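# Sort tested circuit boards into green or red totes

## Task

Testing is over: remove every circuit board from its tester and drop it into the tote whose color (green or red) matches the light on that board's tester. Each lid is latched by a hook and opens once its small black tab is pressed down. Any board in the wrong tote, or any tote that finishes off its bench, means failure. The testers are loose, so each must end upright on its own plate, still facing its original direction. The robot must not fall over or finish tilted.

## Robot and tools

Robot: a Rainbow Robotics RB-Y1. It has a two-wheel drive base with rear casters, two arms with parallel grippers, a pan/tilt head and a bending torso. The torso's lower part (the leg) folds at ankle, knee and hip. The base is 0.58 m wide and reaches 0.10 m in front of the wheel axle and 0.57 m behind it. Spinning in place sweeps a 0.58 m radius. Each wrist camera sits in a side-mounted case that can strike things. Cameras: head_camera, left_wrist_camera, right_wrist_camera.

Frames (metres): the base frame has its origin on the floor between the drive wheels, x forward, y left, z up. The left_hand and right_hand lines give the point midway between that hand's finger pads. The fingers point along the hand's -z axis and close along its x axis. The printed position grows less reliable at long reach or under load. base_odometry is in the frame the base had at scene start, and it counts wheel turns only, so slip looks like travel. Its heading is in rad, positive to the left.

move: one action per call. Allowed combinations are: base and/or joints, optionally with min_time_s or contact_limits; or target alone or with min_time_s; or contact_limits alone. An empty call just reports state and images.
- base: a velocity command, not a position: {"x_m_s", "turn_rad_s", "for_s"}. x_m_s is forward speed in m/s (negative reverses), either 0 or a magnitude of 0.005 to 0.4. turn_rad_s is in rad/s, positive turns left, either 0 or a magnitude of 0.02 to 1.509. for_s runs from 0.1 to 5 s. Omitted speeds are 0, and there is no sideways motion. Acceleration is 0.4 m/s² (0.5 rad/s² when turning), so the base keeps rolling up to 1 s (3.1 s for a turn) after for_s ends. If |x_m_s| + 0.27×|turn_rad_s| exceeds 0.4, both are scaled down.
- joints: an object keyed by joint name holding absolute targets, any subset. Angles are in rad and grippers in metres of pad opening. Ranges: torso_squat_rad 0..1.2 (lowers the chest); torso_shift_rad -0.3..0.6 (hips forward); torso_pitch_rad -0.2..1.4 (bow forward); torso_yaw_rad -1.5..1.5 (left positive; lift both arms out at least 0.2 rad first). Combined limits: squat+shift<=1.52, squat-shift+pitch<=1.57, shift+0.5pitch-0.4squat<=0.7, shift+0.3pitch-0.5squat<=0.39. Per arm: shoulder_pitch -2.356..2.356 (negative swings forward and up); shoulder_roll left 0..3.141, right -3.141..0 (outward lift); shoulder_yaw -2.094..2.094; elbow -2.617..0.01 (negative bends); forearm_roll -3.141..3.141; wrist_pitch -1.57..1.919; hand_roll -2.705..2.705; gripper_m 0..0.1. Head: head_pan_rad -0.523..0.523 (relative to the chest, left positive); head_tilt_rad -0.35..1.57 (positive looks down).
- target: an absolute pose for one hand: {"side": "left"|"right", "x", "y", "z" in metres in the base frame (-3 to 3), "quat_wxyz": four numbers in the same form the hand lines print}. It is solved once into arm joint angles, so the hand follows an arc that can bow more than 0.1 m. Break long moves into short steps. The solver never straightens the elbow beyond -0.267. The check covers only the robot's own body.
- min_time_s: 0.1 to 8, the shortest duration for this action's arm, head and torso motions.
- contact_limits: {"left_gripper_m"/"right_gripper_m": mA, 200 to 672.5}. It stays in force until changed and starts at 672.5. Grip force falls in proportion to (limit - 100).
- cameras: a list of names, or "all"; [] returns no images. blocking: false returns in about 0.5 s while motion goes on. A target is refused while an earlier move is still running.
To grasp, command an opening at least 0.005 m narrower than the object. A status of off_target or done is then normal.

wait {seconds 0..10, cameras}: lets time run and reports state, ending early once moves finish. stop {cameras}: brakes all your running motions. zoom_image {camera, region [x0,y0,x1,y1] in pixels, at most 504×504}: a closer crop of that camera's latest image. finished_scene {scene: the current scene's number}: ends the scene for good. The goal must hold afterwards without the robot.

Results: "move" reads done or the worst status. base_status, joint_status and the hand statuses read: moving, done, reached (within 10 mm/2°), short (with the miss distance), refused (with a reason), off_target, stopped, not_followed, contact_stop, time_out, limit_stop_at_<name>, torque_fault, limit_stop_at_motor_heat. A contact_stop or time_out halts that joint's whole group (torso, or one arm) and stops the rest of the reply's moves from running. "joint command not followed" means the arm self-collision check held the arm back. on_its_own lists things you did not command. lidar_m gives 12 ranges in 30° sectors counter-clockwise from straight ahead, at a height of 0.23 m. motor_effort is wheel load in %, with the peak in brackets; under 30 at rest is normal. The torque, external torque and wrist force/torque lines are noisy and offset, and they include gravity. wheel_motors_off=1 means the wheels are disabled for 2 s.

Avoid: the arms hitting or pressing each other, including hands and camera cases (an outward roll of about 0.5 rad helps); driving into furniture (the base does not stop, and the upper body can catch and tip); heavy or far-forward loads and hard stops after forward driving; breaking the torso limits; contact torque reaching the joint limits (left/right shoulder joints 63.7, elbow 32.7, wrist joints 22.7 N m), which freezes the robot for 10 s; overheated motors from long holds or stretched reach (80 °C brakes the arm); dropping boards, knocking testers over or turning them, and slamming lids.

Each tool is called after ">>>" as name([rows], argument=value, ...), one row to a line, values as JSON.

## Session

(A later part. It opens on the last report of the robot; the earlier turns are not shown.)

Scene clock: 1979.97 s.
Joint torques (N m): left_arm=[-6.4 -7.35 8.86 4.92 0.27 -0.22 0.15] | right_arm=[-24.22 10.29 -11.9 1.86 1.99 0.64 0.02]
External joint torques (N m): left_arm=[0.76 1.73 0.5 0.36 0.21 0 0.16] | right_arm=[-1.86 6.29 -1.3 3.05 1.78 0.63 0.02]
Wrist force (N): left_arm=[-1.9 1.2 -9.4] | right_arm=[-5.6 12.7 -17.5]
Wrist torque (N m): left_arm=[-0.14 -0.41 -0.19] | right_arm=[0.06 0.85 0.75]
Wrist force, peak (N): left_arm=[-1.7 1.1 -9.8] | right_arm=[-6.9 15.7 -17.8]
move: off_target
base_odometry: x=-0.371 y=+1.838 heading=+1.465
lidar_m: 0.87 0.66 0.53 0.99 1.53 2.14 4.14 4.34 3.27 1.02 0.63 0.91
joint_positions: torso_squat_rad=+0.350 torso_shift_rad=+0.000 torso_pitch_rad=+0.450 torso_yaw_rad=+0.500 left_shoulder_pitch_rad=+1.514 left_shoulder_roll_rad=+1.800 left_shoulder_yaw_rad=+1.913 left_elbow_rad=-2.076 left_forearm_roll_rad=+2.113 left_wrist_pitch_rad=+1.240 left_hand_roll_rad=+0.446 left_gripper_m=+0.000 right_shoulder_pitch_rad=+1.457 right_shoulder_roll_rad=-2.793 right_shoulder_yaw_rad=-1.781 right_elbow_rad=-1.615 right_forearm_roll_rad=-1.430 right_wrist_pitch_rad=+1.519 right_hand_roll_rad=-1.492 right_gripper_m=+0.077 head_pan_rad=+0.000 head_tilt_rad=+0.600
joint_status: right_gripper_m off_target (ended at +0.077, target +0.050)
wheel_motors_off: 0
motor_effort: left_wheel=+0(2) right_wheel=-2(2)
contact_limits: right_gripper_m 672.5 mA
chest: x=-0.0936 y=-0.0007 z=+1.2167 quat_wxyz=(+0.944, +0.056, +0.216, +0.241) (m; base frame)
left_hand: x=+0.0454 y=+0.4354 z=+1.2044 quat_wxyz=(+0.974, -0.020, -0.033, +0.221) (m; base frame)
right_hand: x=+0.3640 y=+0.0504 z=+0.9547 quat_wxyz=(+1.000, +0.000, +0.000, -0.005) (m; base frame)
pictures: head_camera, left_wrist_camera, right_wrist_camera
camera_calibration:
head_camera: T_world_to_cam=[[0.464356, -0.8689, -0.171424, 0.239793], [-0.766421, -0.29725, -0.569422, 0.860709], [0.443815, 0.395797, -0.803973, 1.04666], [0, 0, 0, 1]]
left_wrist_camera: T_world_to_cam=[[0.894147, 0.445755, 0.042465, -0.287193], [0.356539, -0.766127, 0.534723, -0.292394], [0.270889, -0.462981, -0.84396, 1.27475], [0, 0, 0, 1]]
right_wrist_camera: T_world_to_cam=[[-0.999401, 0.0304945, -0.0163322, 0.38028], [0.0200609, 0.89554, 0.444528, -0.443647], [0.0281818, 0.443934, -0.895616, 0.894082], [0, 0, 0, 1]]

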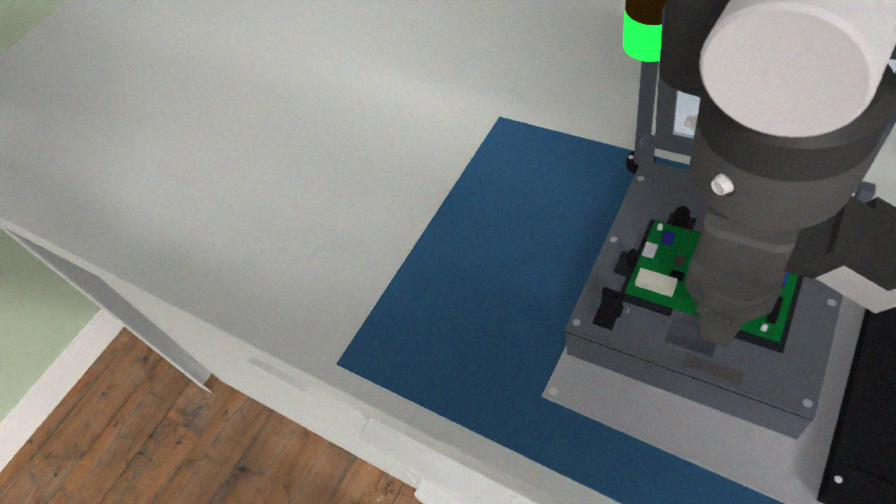

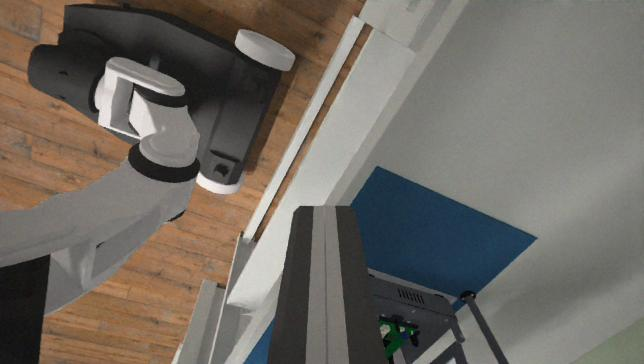

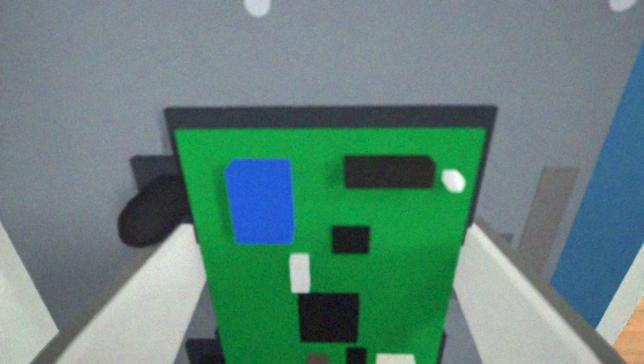

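>>> move(joints={"right_gripper_m":0.082}, cameras=[])

>>> move(target={"side":"right","x":0.362,"y":0.058,"z":0.955,"quat_wxyz":[0.99995,0,0,-0.010]}, min_time_s=2, cameras=[])

>>> move(joints={"right_gripper_m":0.05})

Scene clock: 1988.47 s.
Wrist force, peak (N): left_arm=[-2.1 1.4 -9.7] | right_arm=[-5.7 13.1 -17.8]
move: done
joint_status: all done
wheel_motors_off: 0
motor_effort: left_wheel=+0(1) right_wheel=-1(2)
contact_limits: right_gripper_m 672.5 mA
pictures: none

Scene clock: 1990.80 s.
Wrist force, peak (N): left_arm=[-2.1 1.0 -9.7] | right_arm=[-0.3 14.8 -13.9]
move: done
joint_status: all done
wheel_motors_off: 0
motor_effort: left_wheel=-1(2) right_wheel=-2(2)
contact_limits: right_gripper_m 672.5 mA
right_hand_status: reached (checked arc, planned for 2.0 s): 0 mm and 0.0 deg off.
pictures: none

Scene clock: 1991.63 s.
Joint torques (N m): left_arm=[-6.23 -7.53 8.96 4.85 0.21 -0.24 0.1] | right_arm=[-20.75 2.91 -9.02 -0.87 -0.44 0.2 -0.34]
External joint torques (N m): left_arm=[0.93 1.56 0.59 0.3 0.15 -0.01 0.11] | right_arm=[1.85 -0.96 1.56 0.33 -0.65 0.2 -0.34]
Wrist force (N): left_arm=[-2.0 1.1 -9.5] | right_arm=[4.5 10.9 -13.9]
Wrist torque (N m): left_arm=[-0.12 -0.43 -0.20] | right_arm=[-0.03 0.82 0.65]
Wrist force, peak (N): left_arm=[-1.8 1.1 -9.7] | right_arm=[13.6 12.6 -16.9]
move: off_target
base_odometry: x=-0.371 y=+1.838 heading=+1.465
lidar_m: 0.87 0.66 0.53 1.00 1.52 2.13 4.15 4.35 3.28 1.03 0.61 0.91
joint_positions: torso_squat_rad=+0.350 torso_shift_rad=+0.000 torso_pitch_rad=+0.450 torso_yaw_rad=+0.500 left_shoulder_pitch_rad=+1.514 left_shoulder_roll_rad=+1.800 left_shoulder_yaw_rad=+1.913 left_elbow_rad=-2.076 left_forearm_roll_rad=+2.113 left_wrist_pitch_rad=+1.240 left_hand_roll_rad=+0.446 left_gripper_m=+0.000 right_shoulder_pitch_rad=+1.452 right_shoulder_roll_rad=-2.817 right_shoulder_yaw_rad=-1.780 right_elbow_rad=-1.599 right_forearm_roll_rad=-1.427 right_wrist_pitch_rad=+1.523 right_hand_roll_rad=-1.511 right_gripper_m=+0.070 head_pan_rad=+0.000 head_tilt_rad=+0.600
joint_status: right_gripper_m off_target (ended at +0.070, target +0.050)
wheel_motors_off: 0
motor_effort: left_wheel=+0(2) right_wheel=+0(3)
contact_limits: right_gripper_m 672.5 mA
chest: x=-0.0935 y=-0.0007 z=+1.2167 quat_wxyz=(+0.944, +0.056, +0.216, +0.241) (m; base frame)
left_hand: x=+0.0455 y=+0.4354 z=+1.2044 quat_wxyz=(+0.974, -0.020, -0.033, +0.221) (m; base frame)
right_hand: x=+0.3622 y=+0.0579 z=+0.9552 quat_wxyz=(+1.000, +0.000, +0.000, -0.010) (m; base frame)
pictures: head_camera, left_wrist_camera, right_wrist_camera
camera_calibration:
head_camera: T_world_to_cam=[[0.464312, -0.868918, -0.17145, 0.239784], [-0.766479, -0.297231, -0.569354, 0.860671], [0.443762, 0.39577, -0.804016, 1.04667], [0, 0, 0, 1]]
left_wrist_camera: T_world_to_cam=[[0.894189, 0.445682, 0.0423623, -0.287121], [0.356523, -0.766131, 0.534729, -0.292428], [0.270774, -0.463045, -0.843961, 1.27472], [0, 0, 0, 1]]
right_wrist_camera: T_world_to_cam=[[-0.999033, 0.0403871, -0.0173715, 0.378525], [0.0284518, 0.895146, 0.444865, -0.453862], [0.0335168, 0.443941, -0.895429, 0.889219], [0, 0, 0, 1]]

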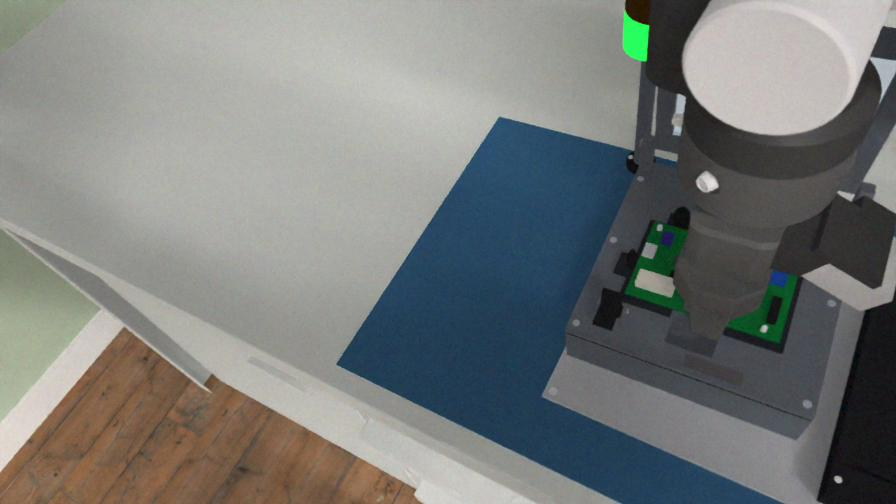

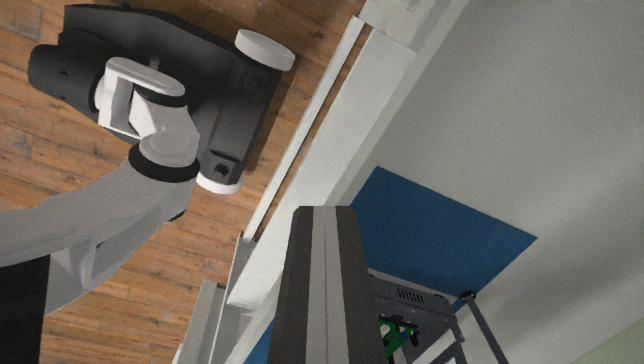

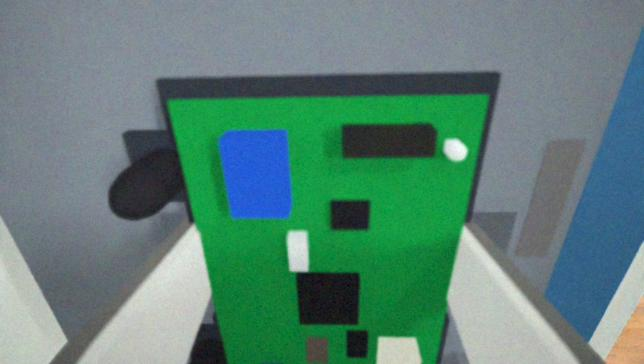

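0.070: gripped. Lift straight up.

>>> move(target={"side":"right","x":0.362,"y":0.058,"z":0.975,"quat_wxyz":[0.99995,0,0,-0.010]}, min_time_s=2, cameras=[])

>>> move(target={"side":"right","x":0.36,"y":0.057,"z":1.01,"quat_wxyz":[0.99995,0,0,-0.010]}, min_time_s=2)

Scene clock: 1998.37 s.
Wrist force, peak (N): left_arm=[-1.8 1.2 -9.8] | right_arm=[10.0 14.1 -18.9]
move: done
joint_status: all done
wheel_motors_off: 0
motor_effort: left_wheel=+0(2) right_wheel=-1(3)
contact_limits: right_gripper_m 672.5 mA
right_hand_status: reached (checked arc, planned for 2.0 s): 1 mm and 0.1 deg off.
pictures: none

Scene clock: 2000.70 s.
Joint torques (N m): left_arm=[-6.32 -7.87 8.92 4.88 0.19 -0.32 0.17] | right_arm=[-22.39 6.18 -11.75 -1.02 -0.25 0.25 -0.28]
External joint torques (N m): left_arm=[0.84 1.21 0.55 0.33 0.12 -0.09 0.17] | right_arm=[0.14 2.74 -1.07 -0.37 -0.46 0.24 -0.28]
Wrist force (N): left_arm=[-1.7 1.4 -9.5] | right_arm=[2.4 10.5 -13.6]
Wrist torque (N m): left_arm=[-0.15 -0.39 -0.21] | right_arm=[-0.03 0.86 0.54]
Wrist force, peak (N): left_arm=[-1.9 1.4 -9.7] | right_arm=[2.3 10.8 -13.7]
move: done
base_odometry: x=-0.371 y=+1.838 heading=+1.465
lidar_m: 0.87 0.67 0.53 1.00 1.52 2.13 4.14 4.35 3.27 1.03 0.62 0.91
joint_positions: torso_squat_rad=+0.350 torso_shift_rad=+0.000 torso_pitch_rad=+0.450 torso_yaw_rad=+0.500 left_shoulder_pitch_rad=+1.514 left_shoulder_roll_rad=+1.800 left_shoulder_yaw_rad=+1.913 left_elbow_rad=-2.076 left_forearm_roll_rad=+2.113 left_wrist_pitch_rad=+1.240 left_hand_roll_rad=+0.446 left_gripper_m=+0.000 right_shoulder_pitch_rad=+1.357 right_shoulder_roll_rad=-2.795 right_shoulder_yaw_rad=-1.830 right_elbow_rad=-1.634 right_forearm_roll_rad=-1.510 right_wrist_pitch_rad=+1.633 right_hand_roll_rad=-1.530 right_gripper_m=+0.070 head_pan_rad=+0.000 head_tilt_rad=+0.600
joint_status: all done
wheel_motors_off: 0
motor_effort: left_wheel=+2(2) right_wheel=-2(3)
contact_limits: right_gripper_m 672.5 mA
chest: x=-0.0935 y=-0.0007 z=+1.2167 quat_wxyz=(+0.944, +0.056, +0.216, +0.241) (m; base frame)
left_hand: x=+0.0456 y=+0.4354 z=+1.2043 quat_wxyz=(+0.974, -0.020, -0.033, +0.221) (m; base frame)
right_hand: x=+0.3599 y=+0.0571 z=+1.0099 quat_wxyz=(+1.000, +0.000, +0.000, -0.010) (m; base frame)
right_hand_status: reached (checked arc, planned for 2.0 s): 0 mm and 0.0 deg off.
pictures: head_camera, left_wrist_camera, right_wrist_camera
camera_calibration:
head_camera: T_world_to_cam=[[0.464299, -0.868919, -0.171483, 0.239799], [-0.76652, -0.297231, -0.569298, 0.860635], [0.443704, 0.395769, -0.804048, 1.04667], [0, 0, 0, 1]]
left_wrist_camera: T_world_to_cam=[[0.894192, 0.44568, 0.0422975, -0.287086], [0.35656, -0.766131, 0.534704, -0.292409], [0.270712, -0.463046, -0.84398, 1.27471], [0, 0, 0, 1]]
right_wrist_camera: T_world_to_cam=[[-0.999065, 0.0398139, -0.0168317, 0.376745], [0.0282131, 0.895627, 0.44391, -0.476374], [0.0327488, 0.44302, -0.895913, 0.939358], [0, 0, 0, 1]]

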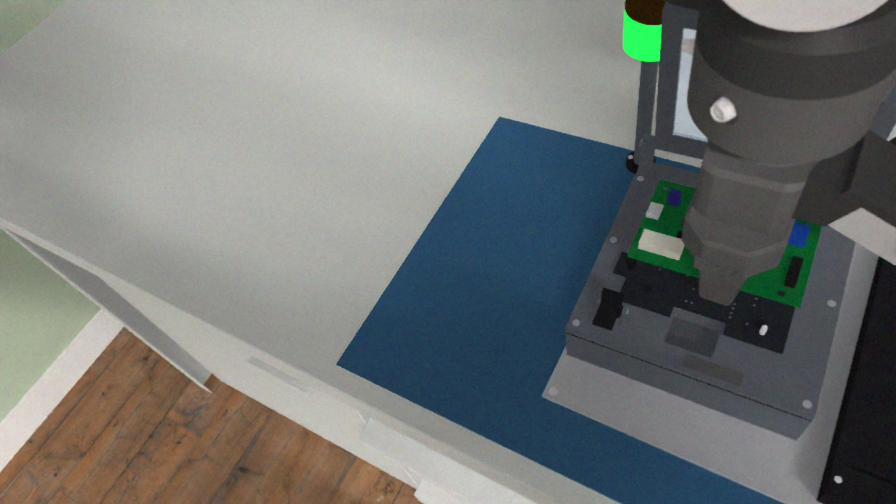

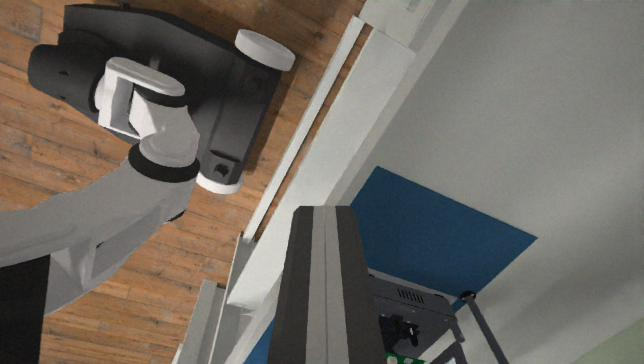

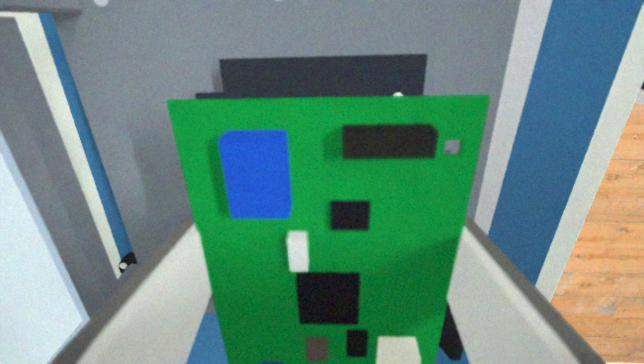

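>>> move(target={"side":"right","x":0.30,"y":0.05,"z":1.09,"quat_wxyz":[0.99995,0,0,-0.010]}, min_time_s=3, cameras=[])

>>> move(target={"side":"right","x":0.27,"y":-0.05,"z":1.12,"quat_wxyz":[0.99995,0,0,-0.010]}, min_time_s=3, cameras=[])

>>> move(joints={"torso_yaw_rad":0.0}, min_time_s=4)

Scene clock: 2010.17 s.
Wrist force, peak (N): left_arm=[-2.0 1.4 -9.6] | right_arm=[2.5 10.8 -13.9]
move: done
joint_status: all done
wheel_motors_off: 0
motor_effort: left_wheel=+1(2) right_wheel=-2(3)
contact_limits: right_gripper_m 672.5 mA
right_hand_status: reached (checked arc, planned for 3.0 s): 0 mm and 0.0 deg off.
pictures: none

Scene clock: 2013.50 s.
Wrist force, peak (N): left_arm=[-1.8 1.3 -9.7] | right_arm=[2.4 10.8 -13.7]
move: done
joint_status: all done
wheel_motors_off: 0
motor_effort: left_wheel=+0(2) right_wheel=-3(3)
contact_limits: right_gripper_m 672.5 mA
right_hand_status: reached (checked arc, planned for 3.0 s): 0 mm and 0.1 deg off.
pictures: none

Scene clock: 2017.80 s.
Joint torques (N m): left_arm=[-6.83 -6.89 9.78 3.28 0.51 -0.23 0.12] | right_arm=[-14.96 7.71 -9.98 1.87 -0.27 0.51 -0.26]
External joint torques (N m): left_arm=[1.04 1.33 0.54 0.49 0.07 0.08 0.13] | right_arm=[-0.38 2.09 -1 -0.64 -0.48 0.06 -0.27]
Wrist force (N): left_arm=[-1.5 2.5 -9.2] | right_arm=[1.7 11.8 -13.6]
Wrist torque (N m): left_arm=[-0.22 -0.37 -0.20] | right_arm=[-0.12 0.83 0.50]
Wrist force, peak (N): left_arm=[-1.9 1.7 -9.6] | right_arm=[1.4 12.0 -13.9]
move: done
base_odometry: x=-0.371 y=+1.838 heading=+1.465
lidar_m: 0.87 0.66 0.53 1.00 1.53 2.14 4.14 4.35 3.27 1.03 0.62 0.90
joint_positions: torso_squat_rad=+0.350 torso_shift_rad=+0.000 torso_pitch_rad=+0.450 torso_yaw_rad=+0.000 left_shoulder_pitch_rad=+1.514 left_shoulder_roll_rad=+1.800 left_shoulder_yaw_rad=+1.913 left_elbow_rad=-2.076 left_forearm_roll_rad=+2.113 left_wrist_pitch_rad=+1.240 left_hand_roll_rad=+0.446 left_gripper_m=+0.000 right_shoulder_pitch_rad=+1.205 right_shoulder_roll_rad=-2.412 right_shoulder_yaw_rad=-2.031 right_elbow_rad=-2.210 right_forearm_roll_rad=-1.875 right_wrist_pitch_rad=+1.822 right_hand_roll_rad=-1.801 right_gripper_m=+0.070 head_pan_rad=+0.000 head_tilt_rad=+0.600
joint_status: all done
wheel_motors_off: 0
motor_effort: left_wheel=+0(2) right_wheel=+0(3)
contact_limits: right_gripper_m 672.5 mA
chest: x=-0.0935 y=-0.0007 z=+1.2167 quat_wxyz=(+0.975, +0.000, +0.223, +0.000) (m; base frame)
left_hand: x=+0.2194 y=+0.3193 z=+1.1203 quat_wxyz=(+0.991, -0.131, -0.004, +0.001) (m; base frame)
right_hand: x=+0.2080 y=-0.2210 z=+1.1495 quat_wxyz=(+0.967, -0.108, -0.001, -0.232) (m; base frame)
pictures: head_camera, left_wrist_camera, right_wrist_camera
camera_calibration:
head_camera: T_world_to_cam=[[0.034814, -0.998752, 0.0357987, -0.0526299], [-0.846266, -0.0485153, -0.530547, 0.806214], [0.531622, -0.0118247, -0.846899, 1.10673], [0, 0, 0, 1]]
left_wrist_camera: T_world_to_cam=[[0.999863, 0.0137943, -0.00916757, -0.214894], [0.0162721, -0.71485, 0.699088, -0.524181], [0.00309002, -0.699141, -0.714977, 1.09258], [0, 0, 0, 1]]
right_wrist_camera: T_world_to_cam=[[-0.883386, 0.462962, -0.0727645, 0.372136], [0.433688, 0.866421, 0.247446, -0.149967], [0.177603, 0.187033, -0.966166, 1.18671], [0, 0, 0, 1]]

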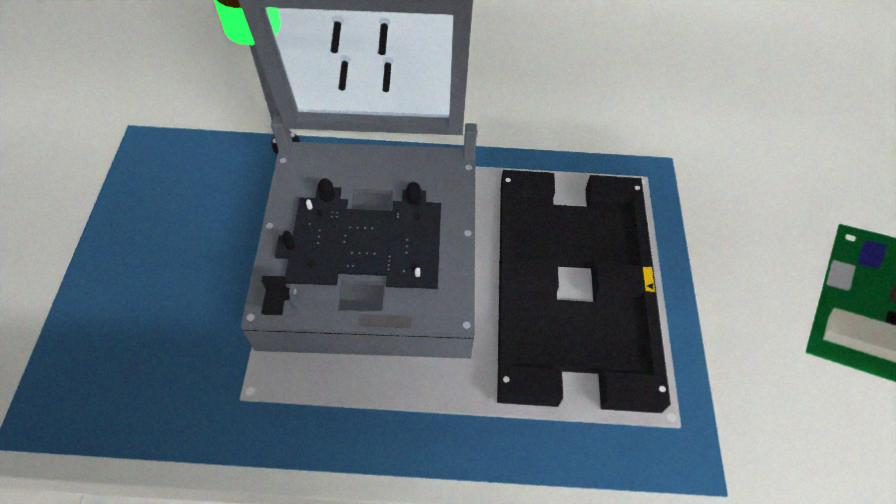

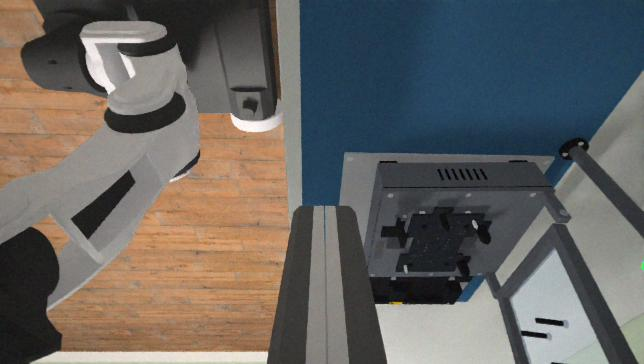

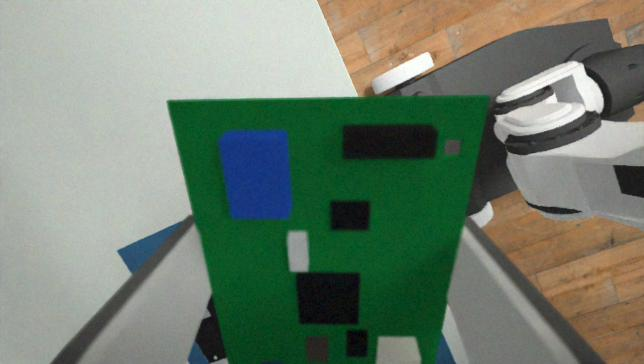

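>>> move(target={"side":"right","x":0.22,"y":-0.36,"z":1.14,"quat_wxyz":[0.9999,0,0,-0.01]}, min_time_s=3, cameras=[])

>>> move(base={"x_m_s":-0.2,"for_s":3.2}, cameras=[])

>>> move(joints={"torso_pitch_rad":0.25})

Scene clock: 2029.57 s.
Wrist force, peak (N): left_arm=[-1.3 2.5 -9.6] | right_arm=[1.9 12.1 -13.9]
move: done
joint_status: all done
wheel_motors_off: 0
motor_effort: left_wheel=+0(2) right_wheel=+0(3)
contact_limits: right_gripper_m 672.5 mA
right_hand_status: reached (checked arc, planned for 3.0 s): 1 mm and 0.5 deg off.
pictures: none

Scene clock: 2033.63 s.
Wrist force, peak (N): left_arm=[-1.5 2.3 -9.6] | right_arm=[2.3 10.6 -13.8]
move: done
base_status: done (sent for 3.2 of 3.2 s)
wheel_motors_off: 0
motor_effort: left_wheel=+7(22) right_wheel=-3(21)
contact_limits: right_gripper_m 672.5 mA
pictures: none

Scene clock: 2035.13 s.
Joint torques (N m): left_arm=[-6.98 -5.03 9.7 4.03 0.43 -0.69 0.17] | right_arm=[-6.66 5.75 -8.92 3.81 0.12 -0.53 0.25]
External joint torques (N m): left_arm=[0.92 0.56 0.32 0.38 0.15 -0.03 0.18] | right_arm=[1.71 0.84 0.67 -0.1 -0.37 -0.16 0.24]
Wrist force (N): left_arm=[-2.6 2.2 -9.0] | right_arm=[1.2 10.8 -13.2]
Wrist torque (N m): left_arm=[-0.17 -0.43 -0.19] | right_arm=[-0.06 0.80 0.52]
Wrist force, peak (N): left_arm=[-1.8 2.5 -9.5] | right_arm=[2.2 11.0 -13.5]
move: done
base_odometry: x=-0.438 y=+1.202 heading=+1.466
lidar_m: 1.51 1.00 1.26 1.47 1.55 2.17 3.51 4.11 3.26 3.16 1.24 1.00
joint_positions: torso_squat_rad=+0.350 torso_shift_rad=+0.000 torso_pitch_rad=+0.250 torso_yaw_rad=+0.000 left_shoulder_pitch_rad=+1.514 left_shoulder_roll_rad=+1.800 left_shoulder_yaw_rad=+1.913 left_elbow_rad=-2.076 left_forearm_roll_rad=+2.113 left_wrist_pitch_rad=+1.240 left_hand_roll_rad=+0.446 left_gripper_m=+0.000 right_shoulder_pitch_rad=+1.437 right_shoulder_roll_rad=-1.833 right_shoulder_yaw_rad=-1.979 right_elbow_rad=-2.090 right_forearm_roll_rad=-1.906 right_wrist_pitch_rad=+1.479 right_hand_roll_rad=-0.615 right_gripper_m=+0.070 head_pan_rad=+0.000 head_tilt_rad=+0.600
joint_status: all done
wheel_motors_off: 0
motor_effort: left_wheel=+6(9) right_wheel=-5(7)
contact_limits: right_gripper_m 672.5 mA
chest: x=-0.1516 y=-0.0007 z=+1.2379 quat_wxyz=(+0.992, +0.000, +0.125, +0.000) (m; base frame)
left_hand: x=+0.1743 y=+0.3193 z=+1.2056 quat_wxyz=(+0.986, -0.131, -0.103, -0.013) (m; base frame)
right_hand: x=+0.1713 y=-0.3599 z=+1.2258 quat_wxyz=(+0.995, -0.001, -0.103, -0.012) (m; base frame)
pictures: head_camera, left_wrist_camera, right_wrist_camera
camera_calibration:
head_camera: T_world_to_cam=[[0.0268661, -0.998757, 0.0419909, -0.0602497], [-0.723937, -0.0484062, -0.688166, 0.981935], [0.689343, -0.0119104, -0.724337, 1.02775], [0, 0, 0, 1]]
left_wrist_camera: T_world_to_cam=[[0.981742, 0.0135756, 0.189735, -0.405554], [-0.123154, -0.714819, 0.68838, -0.545935], [0.144971, -0.699178, -0.700096, 1.11098], [0, 0, 0, 1]]
right_wrist_camera: T_world_to_cam=[[-0.974102, 0.0438247, -0.22182, 0.457017], [-0.0593282, 0.897123, 0.437778, -0.170359], [0.218185, 0.439601, -0.87129, 1.26063], [0, 0, 0, 1]]

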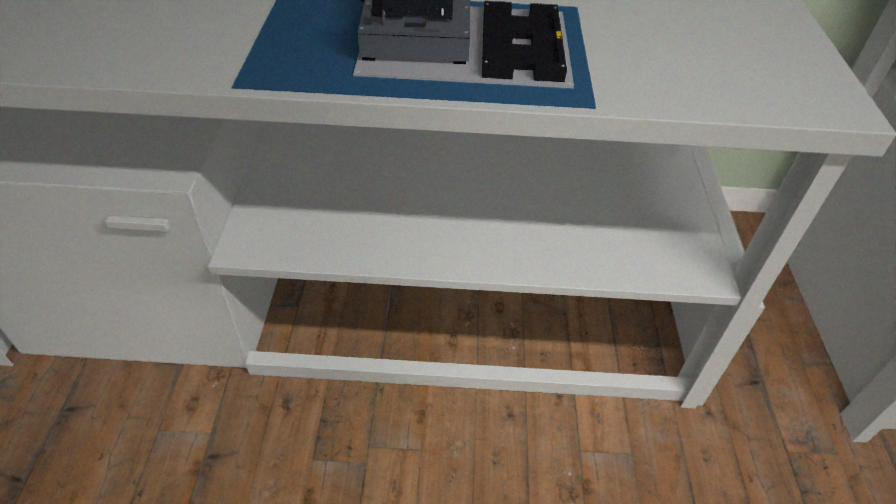

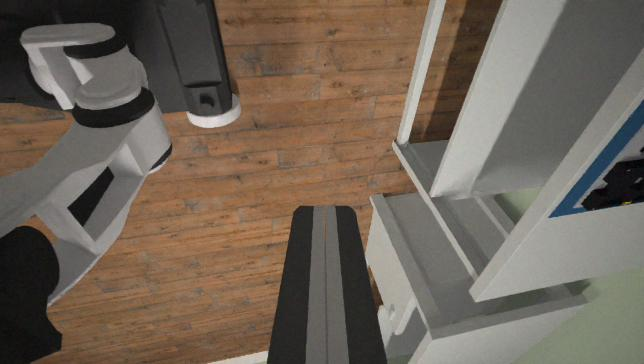

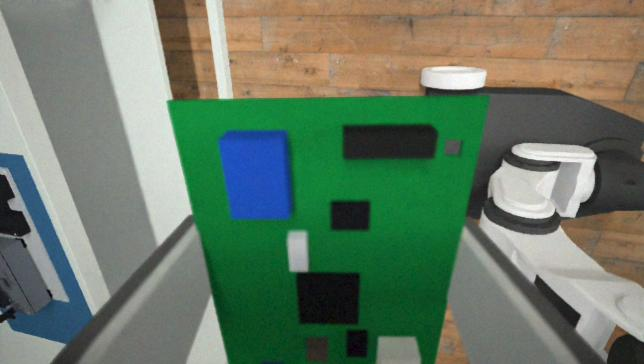

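>>> move(base={"turn_rad_s":-0.5,"for_s":4.83}, cameras=[])

>>> move(joints={"head_tilt_rad":0.45}, cameras=["head_camera"])

Scene clock: 2053.33 s.
Wrist force, peak (N): left_arm=[-3.1 2.4 -9.5] | right_arm=[0.8 10.9 -13.4]
move: done
base_status: done (sent for 4.83 of 4.83 s)
wheel_motors_off: 0
motor_effort: left_wheel=+6(29) right_wheel=+0(28)
contact_limits: right_gripper_m 672.5 mA
pictures: none

Scene clock: 2054.00 s.
Joint torques (N m): left_arm=[-7.04 -4.96 9.76 3.98 0.46 -0.65 0.14] | right_arm=[-6.68 5.87 -8.6 3.77 0.13 -0.44 0.19]
External joint torques (N m): left_arm=[0.87 0.63 0.38 0.33 0.18 0.01 0.16] | right_arm=[1.69 0.96 0.99 -0.14 -0.37 -0.07 0.17]
Wrist force (N): left_arm=[-2.7 2.4 -9.2] | right_arm=[0.9 10.6 -13.1]
Wrist torque (N m): left_arm=[-0.19 -0.44 -0.19] | right_arm=[-0.04 0.77 0.54]
Wrist force, peak (N): left_arm=[-2.8 2.3 -9.3] | right_arm=[0.8 10.7 -13.5]
move: done
base_odometry: x=-0.438 y=+1.202 heading=-0.950
lidar_m: 3.68 3.14 1.73 1.03 1.19 1.05 1.00 1.50 1.50 1.71 2.86 3.50
joint_positions: torso_squat_rad=+0.350 torso_shift_rad=+0.000 torso_pitch_rad=+0.250 torso_yaw_rad=+0.000 left_shoulder_pitch_rad=+1.514 left_shoulder_roll_rad=+1.800 left_shoulder_yaw_rad=+1.913 left_elbow_rad=-2.076 left_forearm_roll_rad=+2.113 left_wrist_pitch_rad=+1.240 left_hand_roll_rad=+0.446 left_gripper_m=+0.000 right_shoulder_pitch_rad=+1.437 right_shoulder_roll_rad=-1.833 right_shoulder_yaw_rad=-1.979 right_elbow_rad=-2.090 right_forearm_roll_rad=-1.906 right_wrist_pitch_rad=+1.479 right_hand_roll_rad=-0.615 right_gripper_m=+0.070 head_pan_rad=+0.000 head_tilt_rad=+0.450
joint_status: all done
wheel_motors_off: 0
motor_effort: left_wheel=+5(6) right_wheel=+0(2)
contact_limits: right_gripper_m 672.5 mA
chest: x=-0.1515 y=-0.0007 z=+1.2379 quat_wxyz=(+0.992, +0.000, +0.125, +0.000) (m; base frame)
left_hand: x=+0.1743 y=+0.3193 z=+1.2055 quat_wxyz=(+0.986, -0.131, -0.102, -0.013) (m; base frame)
right_hand: x=+0.1713 y=-0.3599 z=+1.2259 quat_wxyz=(+0.995, -0.001, -0.103, -0.012) (m; base frame)
pictures: head_camera
camera_calibration:
head_camera: T_world_to_cam=[[0.0201233, -0.998759, 0.0455602, -0.0658681], [-0.613024, -0.0483241, -0.788585, 1.13413], [0.789808, -0.0120606, -0.613236, 0.877387], [0, 0, 0, 1]]

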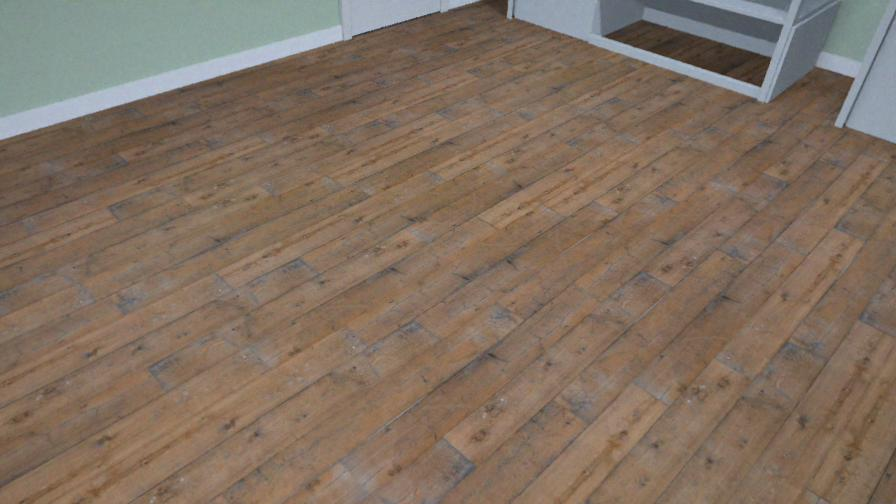

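>>> move(base={"x_m_s":0.35,"for_s":4.4}, cameras=[])

>>> move(joints={"head_tilt_rad":0.2}, cameras=["head_camera"])

Scene clock: 2064.10 s.
Wrist force, peak (N): left_arm=[-2.7 2.3 -9.5] | right_arm=[0.8 11.1 -13.4]
move: done
base_status: done (sent for 4.4 of 4.4 s)
wheel_motors_off: 0
motor_effort: left_wheel=-2(30) right_wheel=+2(29)
contact_limits: right_gripper_m 672.5 mA
pictures: none

Scene clock: 2064.90 s.
Joint torques (N m): left_arm=[-7.04 -5.02 10.06 4.07 0.57 -0.68 0.12] | right_arm=[-6.65 5.54 -9 3.83 0.15 -0.44 0.23]
External joint torques (N m): left_arm=[0.87 0.57 0.68 0.43 0.29 -0.02 0.13] | right_arm=[1.72 0.63 0.59 -0.08 -0.34 -0.07 0.22]
Wrist force (N): left_arm=[-2.8 2.4 -9.0] | right_arm=[0.7 10.9 -12.8]
Wrist torque (N m): left_arm=[-0.20 -0.44 -0.19] | right_arm=[-0.06 0.74 0.52]
Wrist force, peak (N): left_arm=[-2.8 2.3 -9.4] | right_arm=[1.2 11.0 -13.0]
move: done
base_odometry: x=+0.457 y=-0.051 heading=-0.951
lidar_m: 2.42 2.08 2.07 2.37 1.92 1.88 2.52 2.56 2.56 2.93 2.35 2.35
joint_positions: torso_squat_rad=+0.350 torso_shift_rad=+0.000 torso_pitch_rad=+0.250 torso_yaw_rad=+0.000 left_shoulder_pitch_rad=+1.514 left_shoulder_roll_rad=+1.800 left_shoulder_yaw_rad=+1.913 left_elbow_rad=-2.076 left_forearm_roll_rad=+2.113 left_wrist_pitch_rad=+1.240 left_hand_roll_rad=+0.446 left_gripper_m=+0.000 right_shoulder_pitch_rad=+1.437 right_shoulder_roll_rad=-1.833 right_shoulder_yaw_rad=-1.979 right_elbow_rad=-2.090 right_forearm_roll_rad=-1.906 right_wrist_pitch_rad=+1.479 right_hand_roll_rad=-0.615 right_gripper_m=+0.070 head_pan_rad=+0.000 head_tilt_rad=+0.200
joint_status: all done
wheel_motors_off: 0
motor_effort: left_wheel=-2(4) right_wheel=+1(2)
contact_limits: right_gripper_m 672.5 mA
chest: x=-0.1515 y=-0.0007 z=+1.2379 quat_wxyz=(+0.992, +0.000, +0.125, +0.000) (m; base frame)
left_hand: x=+0.1744 y=+0.3193 z=+1.2055 quat_wxyz=(+0.986, -0.131, -0.102, -0.013) (m; base frame)
right_hand: x=+0.1714 y=-0.3600 z=+1.2258 quat_wxyz=(+0.995, -0.001, -0.103, -0.012) (m; base frame)
pictures: head_camera
camera_calibration:
head_camera: T_world_to_cam=[[0.00800708, -0.998761, 0.0491158, -0.0719181], [-0.399002, -0.048229, -0.915681, 1.33272], [0.916915, -0.0122654, -0.398894, 0.581838], [0, 0, 0, 1]]

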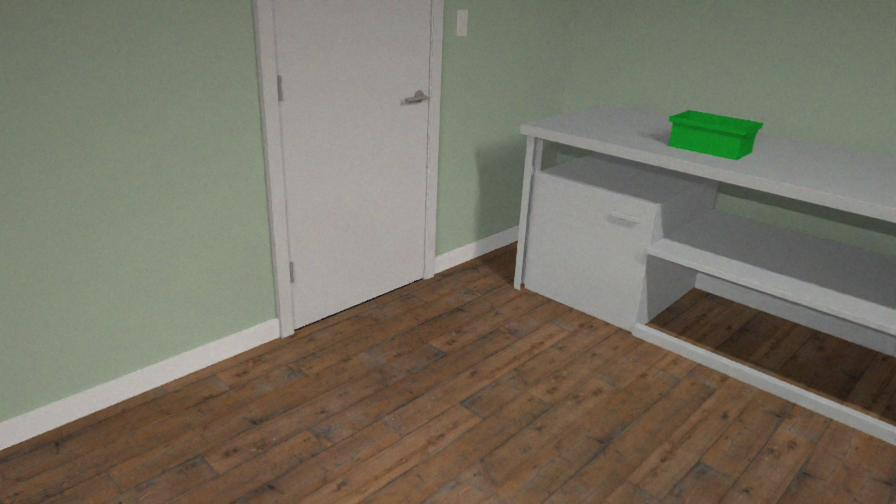

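>>> move(base={"x_m_s":0.35,"for_s":4.3}, cameras=[])

>>> move(base={"turn_rad_s":-0.4,"for_s":1.82}, joints={"head_tilt_rad":0.5,"head_pan_rad":-0.2}, cameras=["head_camera"])

Scene clock: 2081.40 s.
Wrist force, peak (N): left_arm=[-2.6 2.5 -9.7] | right_arm=[1.3 11.0 -13.3]
move: done
base_status: done (sent for 4.3 of 4.3 s)
wheel_motors_off: 0
motor_effort: left_wheel=-3(19) right_wheel=+1(27)
contact_limits: right_gripper_m 672.5 mA
pictures: none

Scene clock: 2084.33 s.
Joint torques (N m): left_arm=[-6.85 -5.21 9.84 4.05 0.47 -0.62 0.15] | right_arm=[-6.86 5.5 -8.96 3.79 0.16 -0.4 0.3]
External joint torques (N m): left_arm=[1.06 0.38 0.46 0.41 0.19 0.04 0.17] | right_arm=[1.51 0.58 0.63 -0.12 -0.33 -0.03 0.29]
Wrist force (N): left_arm=[-2.6 2.2 -9.2] | right_arm=[0.7 10.8 -12.9]
Wrist torque (N m): left_arm=[-0.17 -0.43 -0.20] | right_arm=[-0.06 0.77 0.54]
Wrist force, peak (N): left_arm=[-3.1 2.6 -9.4] | right_arm=[1.6 10.9 -13.2]
move: done
base_odometry: x=+1.332 y=-1.276 heading=-1.684
lidar_m: 1.25 1.31 1.05 1.01 1.09 1.53 3.07 3.17 3.71 3.60 1.92 1.63
base_status: done (sent for 1.83 of 1.83 s)
joint_positions: torso_squat_rad=+0.350 torso_shift_rad=+0.000 torso_pitch_rad=+0.250 torso_yaw_rad=+0.000 left_shoulder_pitch_rad=+1.514 left_shoulder_roll_rad=+1.800 left_shoulder_yaw_rad=+1.913 left_elbow_rad=-2.076 left_forearm_roll_rad=+2.113 left_wrist_pitch_rad=+1.240 left_hand_roll_rad=+0.446 left_gripper_m=+0.000 right_shoulder_pitch_rad=+1.437 right_shoulder_roll_rad=-1.833 right_shoulder_yaw_rad=-1.979 right_elbow_rad=-2.090 right_forearm_roll_rad=-1.906 right_wrist_pitch_rad=+1.479 right_hand_roll_rad=-0.615 right_gripper_m=+0.070 head_pan_rad=-0.200 head_tilt_rad=+0.500
joint_status: all done
wheel_motors_off: 0
motor_effort: left_wheel=+3(28) right_wheel=+0(26)
contact_limits: right_gripper_m 672.5 mA
chest: x=-0.1515 y=-0.0007 z=+1.2379 quat_wxyz=(+0.992, +0.000, +0.125, +0.000) (m; base frame)
left_hand: x=+0.1744 y=+0.3193 z=+1.2055 quat_wxyz=(+0.986, -0.131, -0.102, -0.013) (m; base frame)
right_hand: x=+0.1714 y=-0.3600 z=+1.2258 quat_wxyz=(+0.995, -0.001, -0.103, -0.012) (m; base frame)
pictures: head_camera
camera_calibration:
head_camera: T_world_to_cam=[[-0.169972, -0.980991, 0.0936305, -0.149743], [-0.652598, 0.0408594, -0.756602, 1.08545], [0.738394, -0.189705, -0.647137, 0.921341], [0, 0, 0, 1]]

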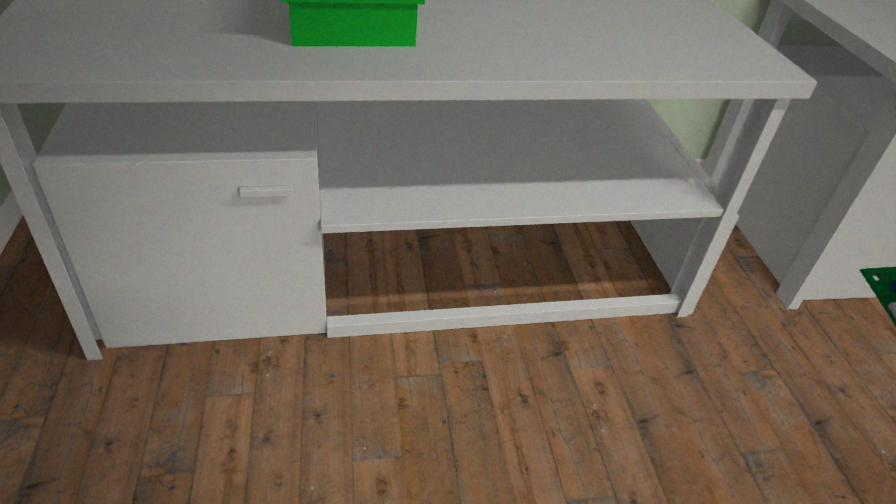

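>>> move(base={"turn_rad_s":0.3,"for_s":1.0}, cameras=[])

>>> move(base={"x_m_s":0.25,"for_s":2.2}, cameras=[])

>>> move(base={"turn_rad_s":-0.3,"for_s":1.0}, joints={"head_tilt_rad":0.45,"head_pan_rad":-0.25}, cameras=["head_camera"])

Scene clock: 2103.73 s.
Wrist force, peak (N): left_arm=[-2.7 2.2 -9.5] | right_arm=[1.1 11.1 -13.3]
move: done
base_status: done (sent for 1 of 1 s)
wheel_motors_off: 0
motor_effort: left_wheel=+0(21) right_wheel=+0(15)
contact_limits: right_gripper_m 672.5 mA
pictures: none

Scene clock: 2107.03 s.
Wrist force, peak (N): left_arm=[-2.8 2.5 -9.4] | right_arm=[1.3 11.0 -13.2]
move: done
base_status: done (sent for 2.2 of 2.2 s)
wheel_motors_off: 0
motor_effort: left_wheel=-7(22) right_wheel=+3(32)
contact_limits: right_gripper_m 672.5 mA
pictures: none

Scene clock: 2108.93 s.
Joint torques (N m): left_arm=[-7.03 -5.02 9.73 3.92 0.5 -0.67 0.14] | right_arm=[-6.85 5.56 -8.86 3.75 0.24 -0.58 0.17]
External joint torques (N m): left_arm=[0.88 0.58 0.35 0.27 0.22 -0.01 0.16] | right_arm=[1.52 0.64 0.73 -0.16 -0.26 -0.21 0.16]
Wrist force (N): left_arm=[-2.5 2.1 -8.8] | right_arm=[0.7 10.6 -13.4]
Wrist torque (N m): left_arm=[-0.16 -0.41 -0.19] | right_arm=[-0.03 0.76 0.55]
Wrist force, peak (N): left_arm=[-2.6 2.7 -9.3] | right_arm=[1.1 10.9 -13.3]
move: done
base_odometry: x=+1.433 y=-1.817 heading=-1.684
lidar_m: 0.72 0.76 0.87 0.84 0.88 1.26 3.58 3.73 3.89 3.47 1.43 1.46
base_status: done (sent for 1 of 1 s)
joint_positions: torso_squat_rad=+0.350 torso_shift_rad=+0.000 torso_pitch_rad=+0.250 torso_yaw_rad=+0.000 left_shoulder_pitch_rad=+1.514 left_shoulder_roll_rad=+1.800 left_shoulder_yaw_rad=+1.913 left_elbow_rad=-2.076 left_forearm_roll_rad=+2.113 left_wrist_pitch_rad=+1.240 left_hand_roll_rad=+0.446 left_gripper_m=+0.000 right_shoulder_pitch_rad=+1.437 right_shoulder_roll_rad=-1.833 right_shoulder_yaw_rad=-1.979 right_elbow_rad=-2.090 right_forearm_roll_rad=-1.906 right_wrist_pitch_rad=+1.479 right_hand_roll_rad=-0.615 right_gripper_m=+0.070 head_pan_rad=-0.250 head_tilt_rad=+0.450
joint_status: all done
wheel_motors_off: 0
motor_effort: left_wheel=+1(24) right_wheel=+0(24)
contact_limits: right_gripper_m 672.5 mA
chest: x=-0.1515 y=-0.0007 z=+1.2379 quat_wxyz=(+0.992, +0.000, +0.125, +0.000) (m; base frame)
left_hand: x=+0.1744 y=+0.3193 z=+1.2055 quat_wxyz=(+0.986, -0.131, -0.102, -0.013) (m; base frame)
right_hand: x=+0.1714 y=-0.3600 z=+1.2258 quat_wxyz=(+0.995, -0.001, -0.103, -0.012) (m; base frame)
pictures: head_camera
camera_calibration:
head_camera: T_world_to_cam=[[-0.219459, -0.969764, 0.10675, -0.17245], [-0.612879, 0.051902, -0.78847, 1.13412], [0.759089, -0.238462, -0.605738, 0.863918], [0, 0, 0, 1]]

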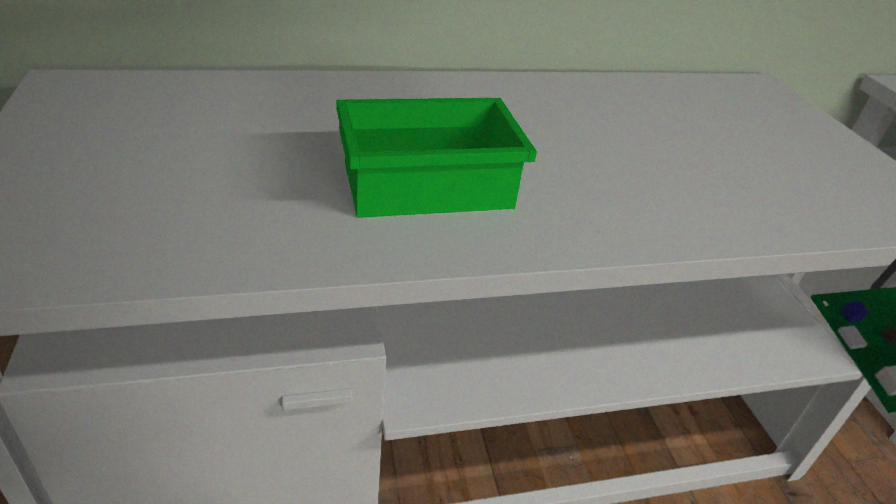

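>>> move(base={"x_m_s":0.2,"for_s":2.6}, cameras=[])

>>> move(joints={"torso_pitch_rad":0.45,"head_pan_rad":-0.35,"head_tilt_rad":0.6})

Scene clock: 2127.83 s.
Wrist force, peak (N): left_arm=[-2.6 2.5 -9.6] | right_arm=[1.3 11.0 -13.4]
move: done
base_status: done (sent for 2.6 of 2.6 s)
wheel_motors_off: 0
motor_effort: left_wheel=-1(30) right_wheel=+0(26)
contact_limits: right_gripper_m 672.5 mA
pictures: none

Scene clock: 2129.27 s.
Joint torques (N m): left_arm=[-7.02 -7.42 9.81 3.15 0.56 -0.29 0.13] | right_arm=[-7.08 8.49 -9.07 3.14 0 -0.13 0.25]
External joint torques (N m): left_arm=[0.85 0.81 0.57 0.35 0.12 0.03 0.13] | right_arm=[1.44 0.52 0.59 0.01 -0.27 -0.1 0.25]
Wrist force (N): left_arm=[-1.4 2.4 -9.4] | right_arm=[2.3 10.7 -12.9]
Wrist torque (N m): left_arm=[-0.22 -0.38 -0.19] | right_arm=[-0.05 0.87 0.53]
Wrist force, peak (N): left_arm=[-1.6 2.5 -9.7] | right_arm=[2.1 10.8 -13.7]
move: done
base_odometry: x=+1.374 y=-2.333 heading=-1.685
lidar_m: 0.21 0.22 0.30 0.82 0.87 1.20 3.77 4.24 3.90 1.29 1.27 0.23
joint_positions: torso_squat_rad=+0.350 torso_shift_rad=+0.000 torso_pitch_rad=+0.450 torso_yaw_rad=+0.000 left_shoulder_pitch_rad=+1.514 left_shoulder_roll_rad=+1.800 left_shoulder_yaw_rad=+1.913 left_elbow_rad=-2.076 left_forearm_roll_rad=+2.113 left_wrist_pitch_rad=+1.240 left_hand_roll_rad=+0.446 left_gripper_m=+0.000 right_shoulder_pitch_rad=+1.437 right_shoulder_roll_rad=-1.833 right_shoulder_yaw_rad=-1.979 right_elbow_rad=-2.090 right_forearm_roll_rad=-1.906 right_wrist_pitch_rad=+1.479 right_hand_roll_rad=-0.615 right_gripper_m=+0.070 head_pan_rad=-0.350 head_tilt_rad=+0.600
joint_status: all done
wheel_motors_off: 0
motor_effort: left_wheel=-3(4) right_wheel=+1(4)
contact_limits: right_gripper_m 672.5 mA
chest: x=-0.0934 y=-0.0007 z=+1.2167 quat_wxyz=(+0.975, +0.000, +0.223, +0.000) (m; base frame)
left_hand: x=+0.2195 y=+0.3193 z=+1.1202 quat_wxyz=(+0.991, -0.131, -0.003, +0.001) (m; base frame)
right_hand: x=+0.2206 y=-0.3599 z=+1.1407 quat_wxyz=(+1.000, -0.002, -0.003, -0.012) (m; base frame)
pictures: head_camera, left_wrist_camera, right_wrist_camera
camera_calibration:
head_camera: T_world_to_cam=[[-0.274347, -0.943624, 0.185222, -0.255705], [-0.832465, 0.136628, -0.536968, 0.815155], [0.48139, -0.301506, -0.823018, 1.07395], [0, 0, 0, 1]]
left_wrist_camera: T_world_to_cam=[[0.999863, 0.0137034, -0.00930899, -0.214772], [0.0163058, -0.714808, 0.699131, -0.524221], [0.00292636, -0.699187, -0.714933, 1.09251], [0, 0, 0, 1]]
right_wrist_camera: T_world_to_cam=[[-0.998761, 0.0438176, -0.0236039, 0.265522], [0.0289419, 0.897141, 0.440795, -0.153078], [0.0404906, 0.439565, -0.897298, 1.2445], [0, 0, 0, 1]]

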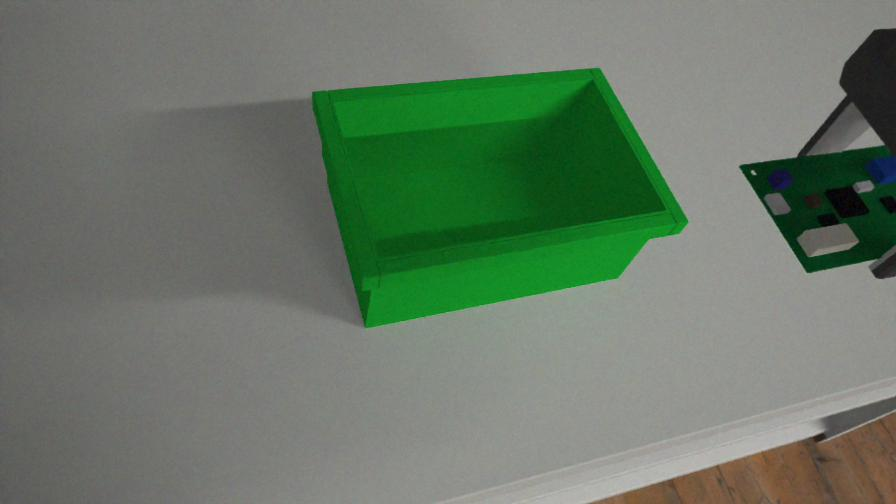

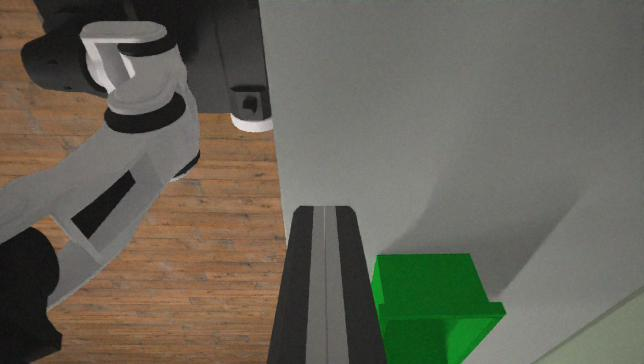

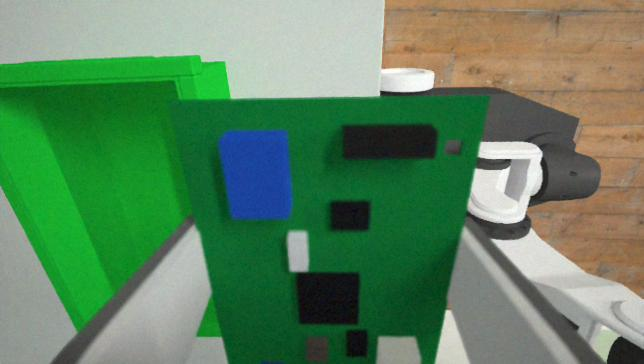

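>>> move(target={"side":"right","x":0.40,"y":-0.224,"z":1.12,"quat_wxyz":[0.9999,0,0,-0.01]}, min_time_s=4)

Scene clock: 2148.53 s.
Joint torques (N m): left_arm=[-6.99 -7.36 9.62 3.16 0.67 -0.31 0.09] | right_arm=[-21.69 7.37 -10.72 1.44 0.29 0.17 -0.3]
External joint torques (N m): left_arm=[0.88 0.87 0.38 0.36 0.23 0 0.09] | right_arm=[0.61 -1.33 -0.87 0.89 0.03 0.2 -0.3]
Wrist force (N): left_arm=[-1.7 2.5 -9.3] | right_arm=[2.3 10.4 -13.6]
Wrist torque (N m): left_arm=[-0.21 -0.40 -0.21] | right_arm=[-0.01 0.85 0.50]
Wrist force, peak (N): left_arm=[-1.6 2.5 -9.6] | right_arm=[2.2 11.2 -13.4]
move: done
base_odometry: x=+1.374 y=-2.333 heading=-1.685
lidar_m: 0.21 0.22 0.29 0.82 0.87 1.20 3.76 4.24 3.90 1.29 1.26 0.22
joint_positions: torso_squat_rad=+0.350 torso_shift_rad=+0.000 torso_pitch_rad=+0.450 torso_yaw_rad=+0.000 left_shoulder_pitch_rad=+1.514 left_shoulder_roll_rad=+1.800 left_shoulder_yaw_rad=+1.913 left_elbow_rad=-2.076 left_forearm_roll_rad=+2.113 left_wrist_pitch_rad=+1.240 left_hand_roll_rad=+0.446 left_gripper_m=+0.000 right_shoulder_pitch_rad=+1.262 right_shoulder_roll_rad=-2.704 right_shoulder_yaw_rad=-1.990 right_elbow_rad=-1.305 right_forearm_roll_rad=-1.649 right_wrist_pitch_rad=+1.674 right_hand_roll_rad=-0.697 right_gripper_m=+0.070 head_pan_rad=-0.350 head_tilt_rad=+0.600
joint_status: all done
wheel_motors_off: 0
motor_effort: left_wheel=-2(4) right_wheel=+1(4)
contact_limits: right_gripper_m 672.5 mA
chest: x=-0.0934 y=-0.0007 z=+1.2167 quat_wxyz=(+0.975, +0.000, +0.223, +0.000) (m; base frame)
left_hand: x=+0.2195 y=+0.3193 z=+1.1202 quat_wxyz=(+0.991, -0.131, -0.003, +0.001) (m; base frame)
right_hand: x=+0.3991 y=-0.2241 z=+1.1200 quat_wxyz=(+1.000, +0.000, -0.003, -0.011) (m; base frame)
right_hand_status: reached (checked arc, planned for 4.0 s): 1 mm and 0.3 deg off.
pictures: head_camera, left_wrist_camera, right_wrist_camera
camera_calibration:
head_camera: T_world_to_cam=[[-0.274351, -0.943624, 0.185216, -0.255703], [-0.832454, 0.136629, -0.536985, 0.815164], [0.481406, -0.301506, -0.823008, 1.07395], [0, 0, 0, 1]]
left_wrist_camera: T_world_to_cam=[[0.999863, 0.0137033, -0.00928954, -0.21478], [0.0162921, -0.714808, 0.699131, -0.524224], [0.00294019, -0.699187, -0.714933, 1.09251], [0, 0, 0, 1]]
right_wrist_camera: T_world_to_cam=[[-0.998881, 0.0414671, -0.0227533, 0.435845], [0.0270246, 0.895139, 0.444968, -0.275327], [0.0388188, 0.443855, -0.895258, 1.15839], [0, 0, 0, 1]]

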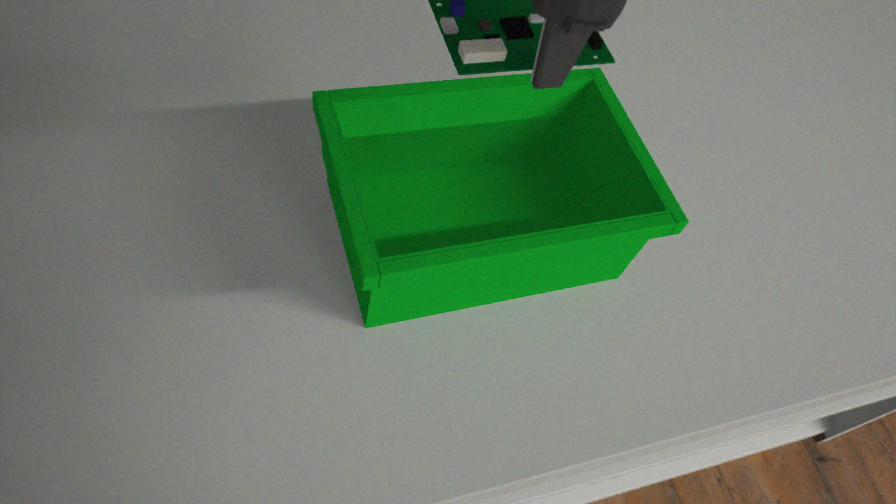

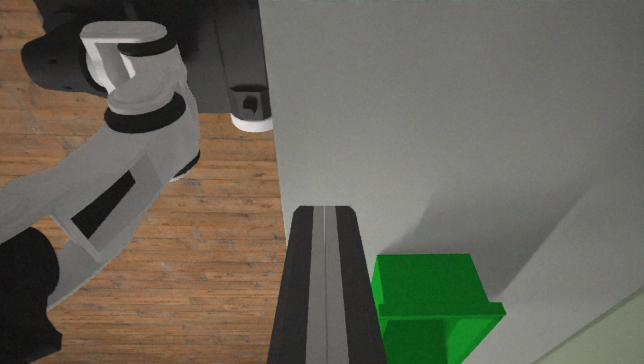

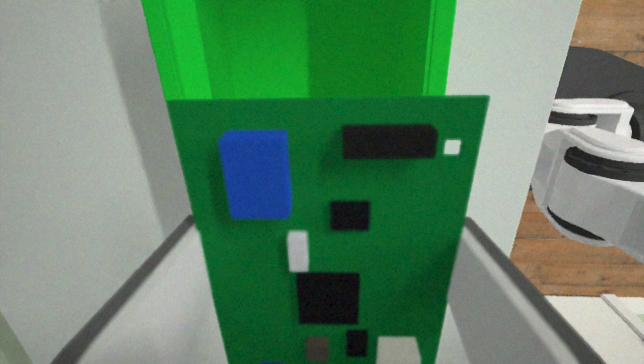

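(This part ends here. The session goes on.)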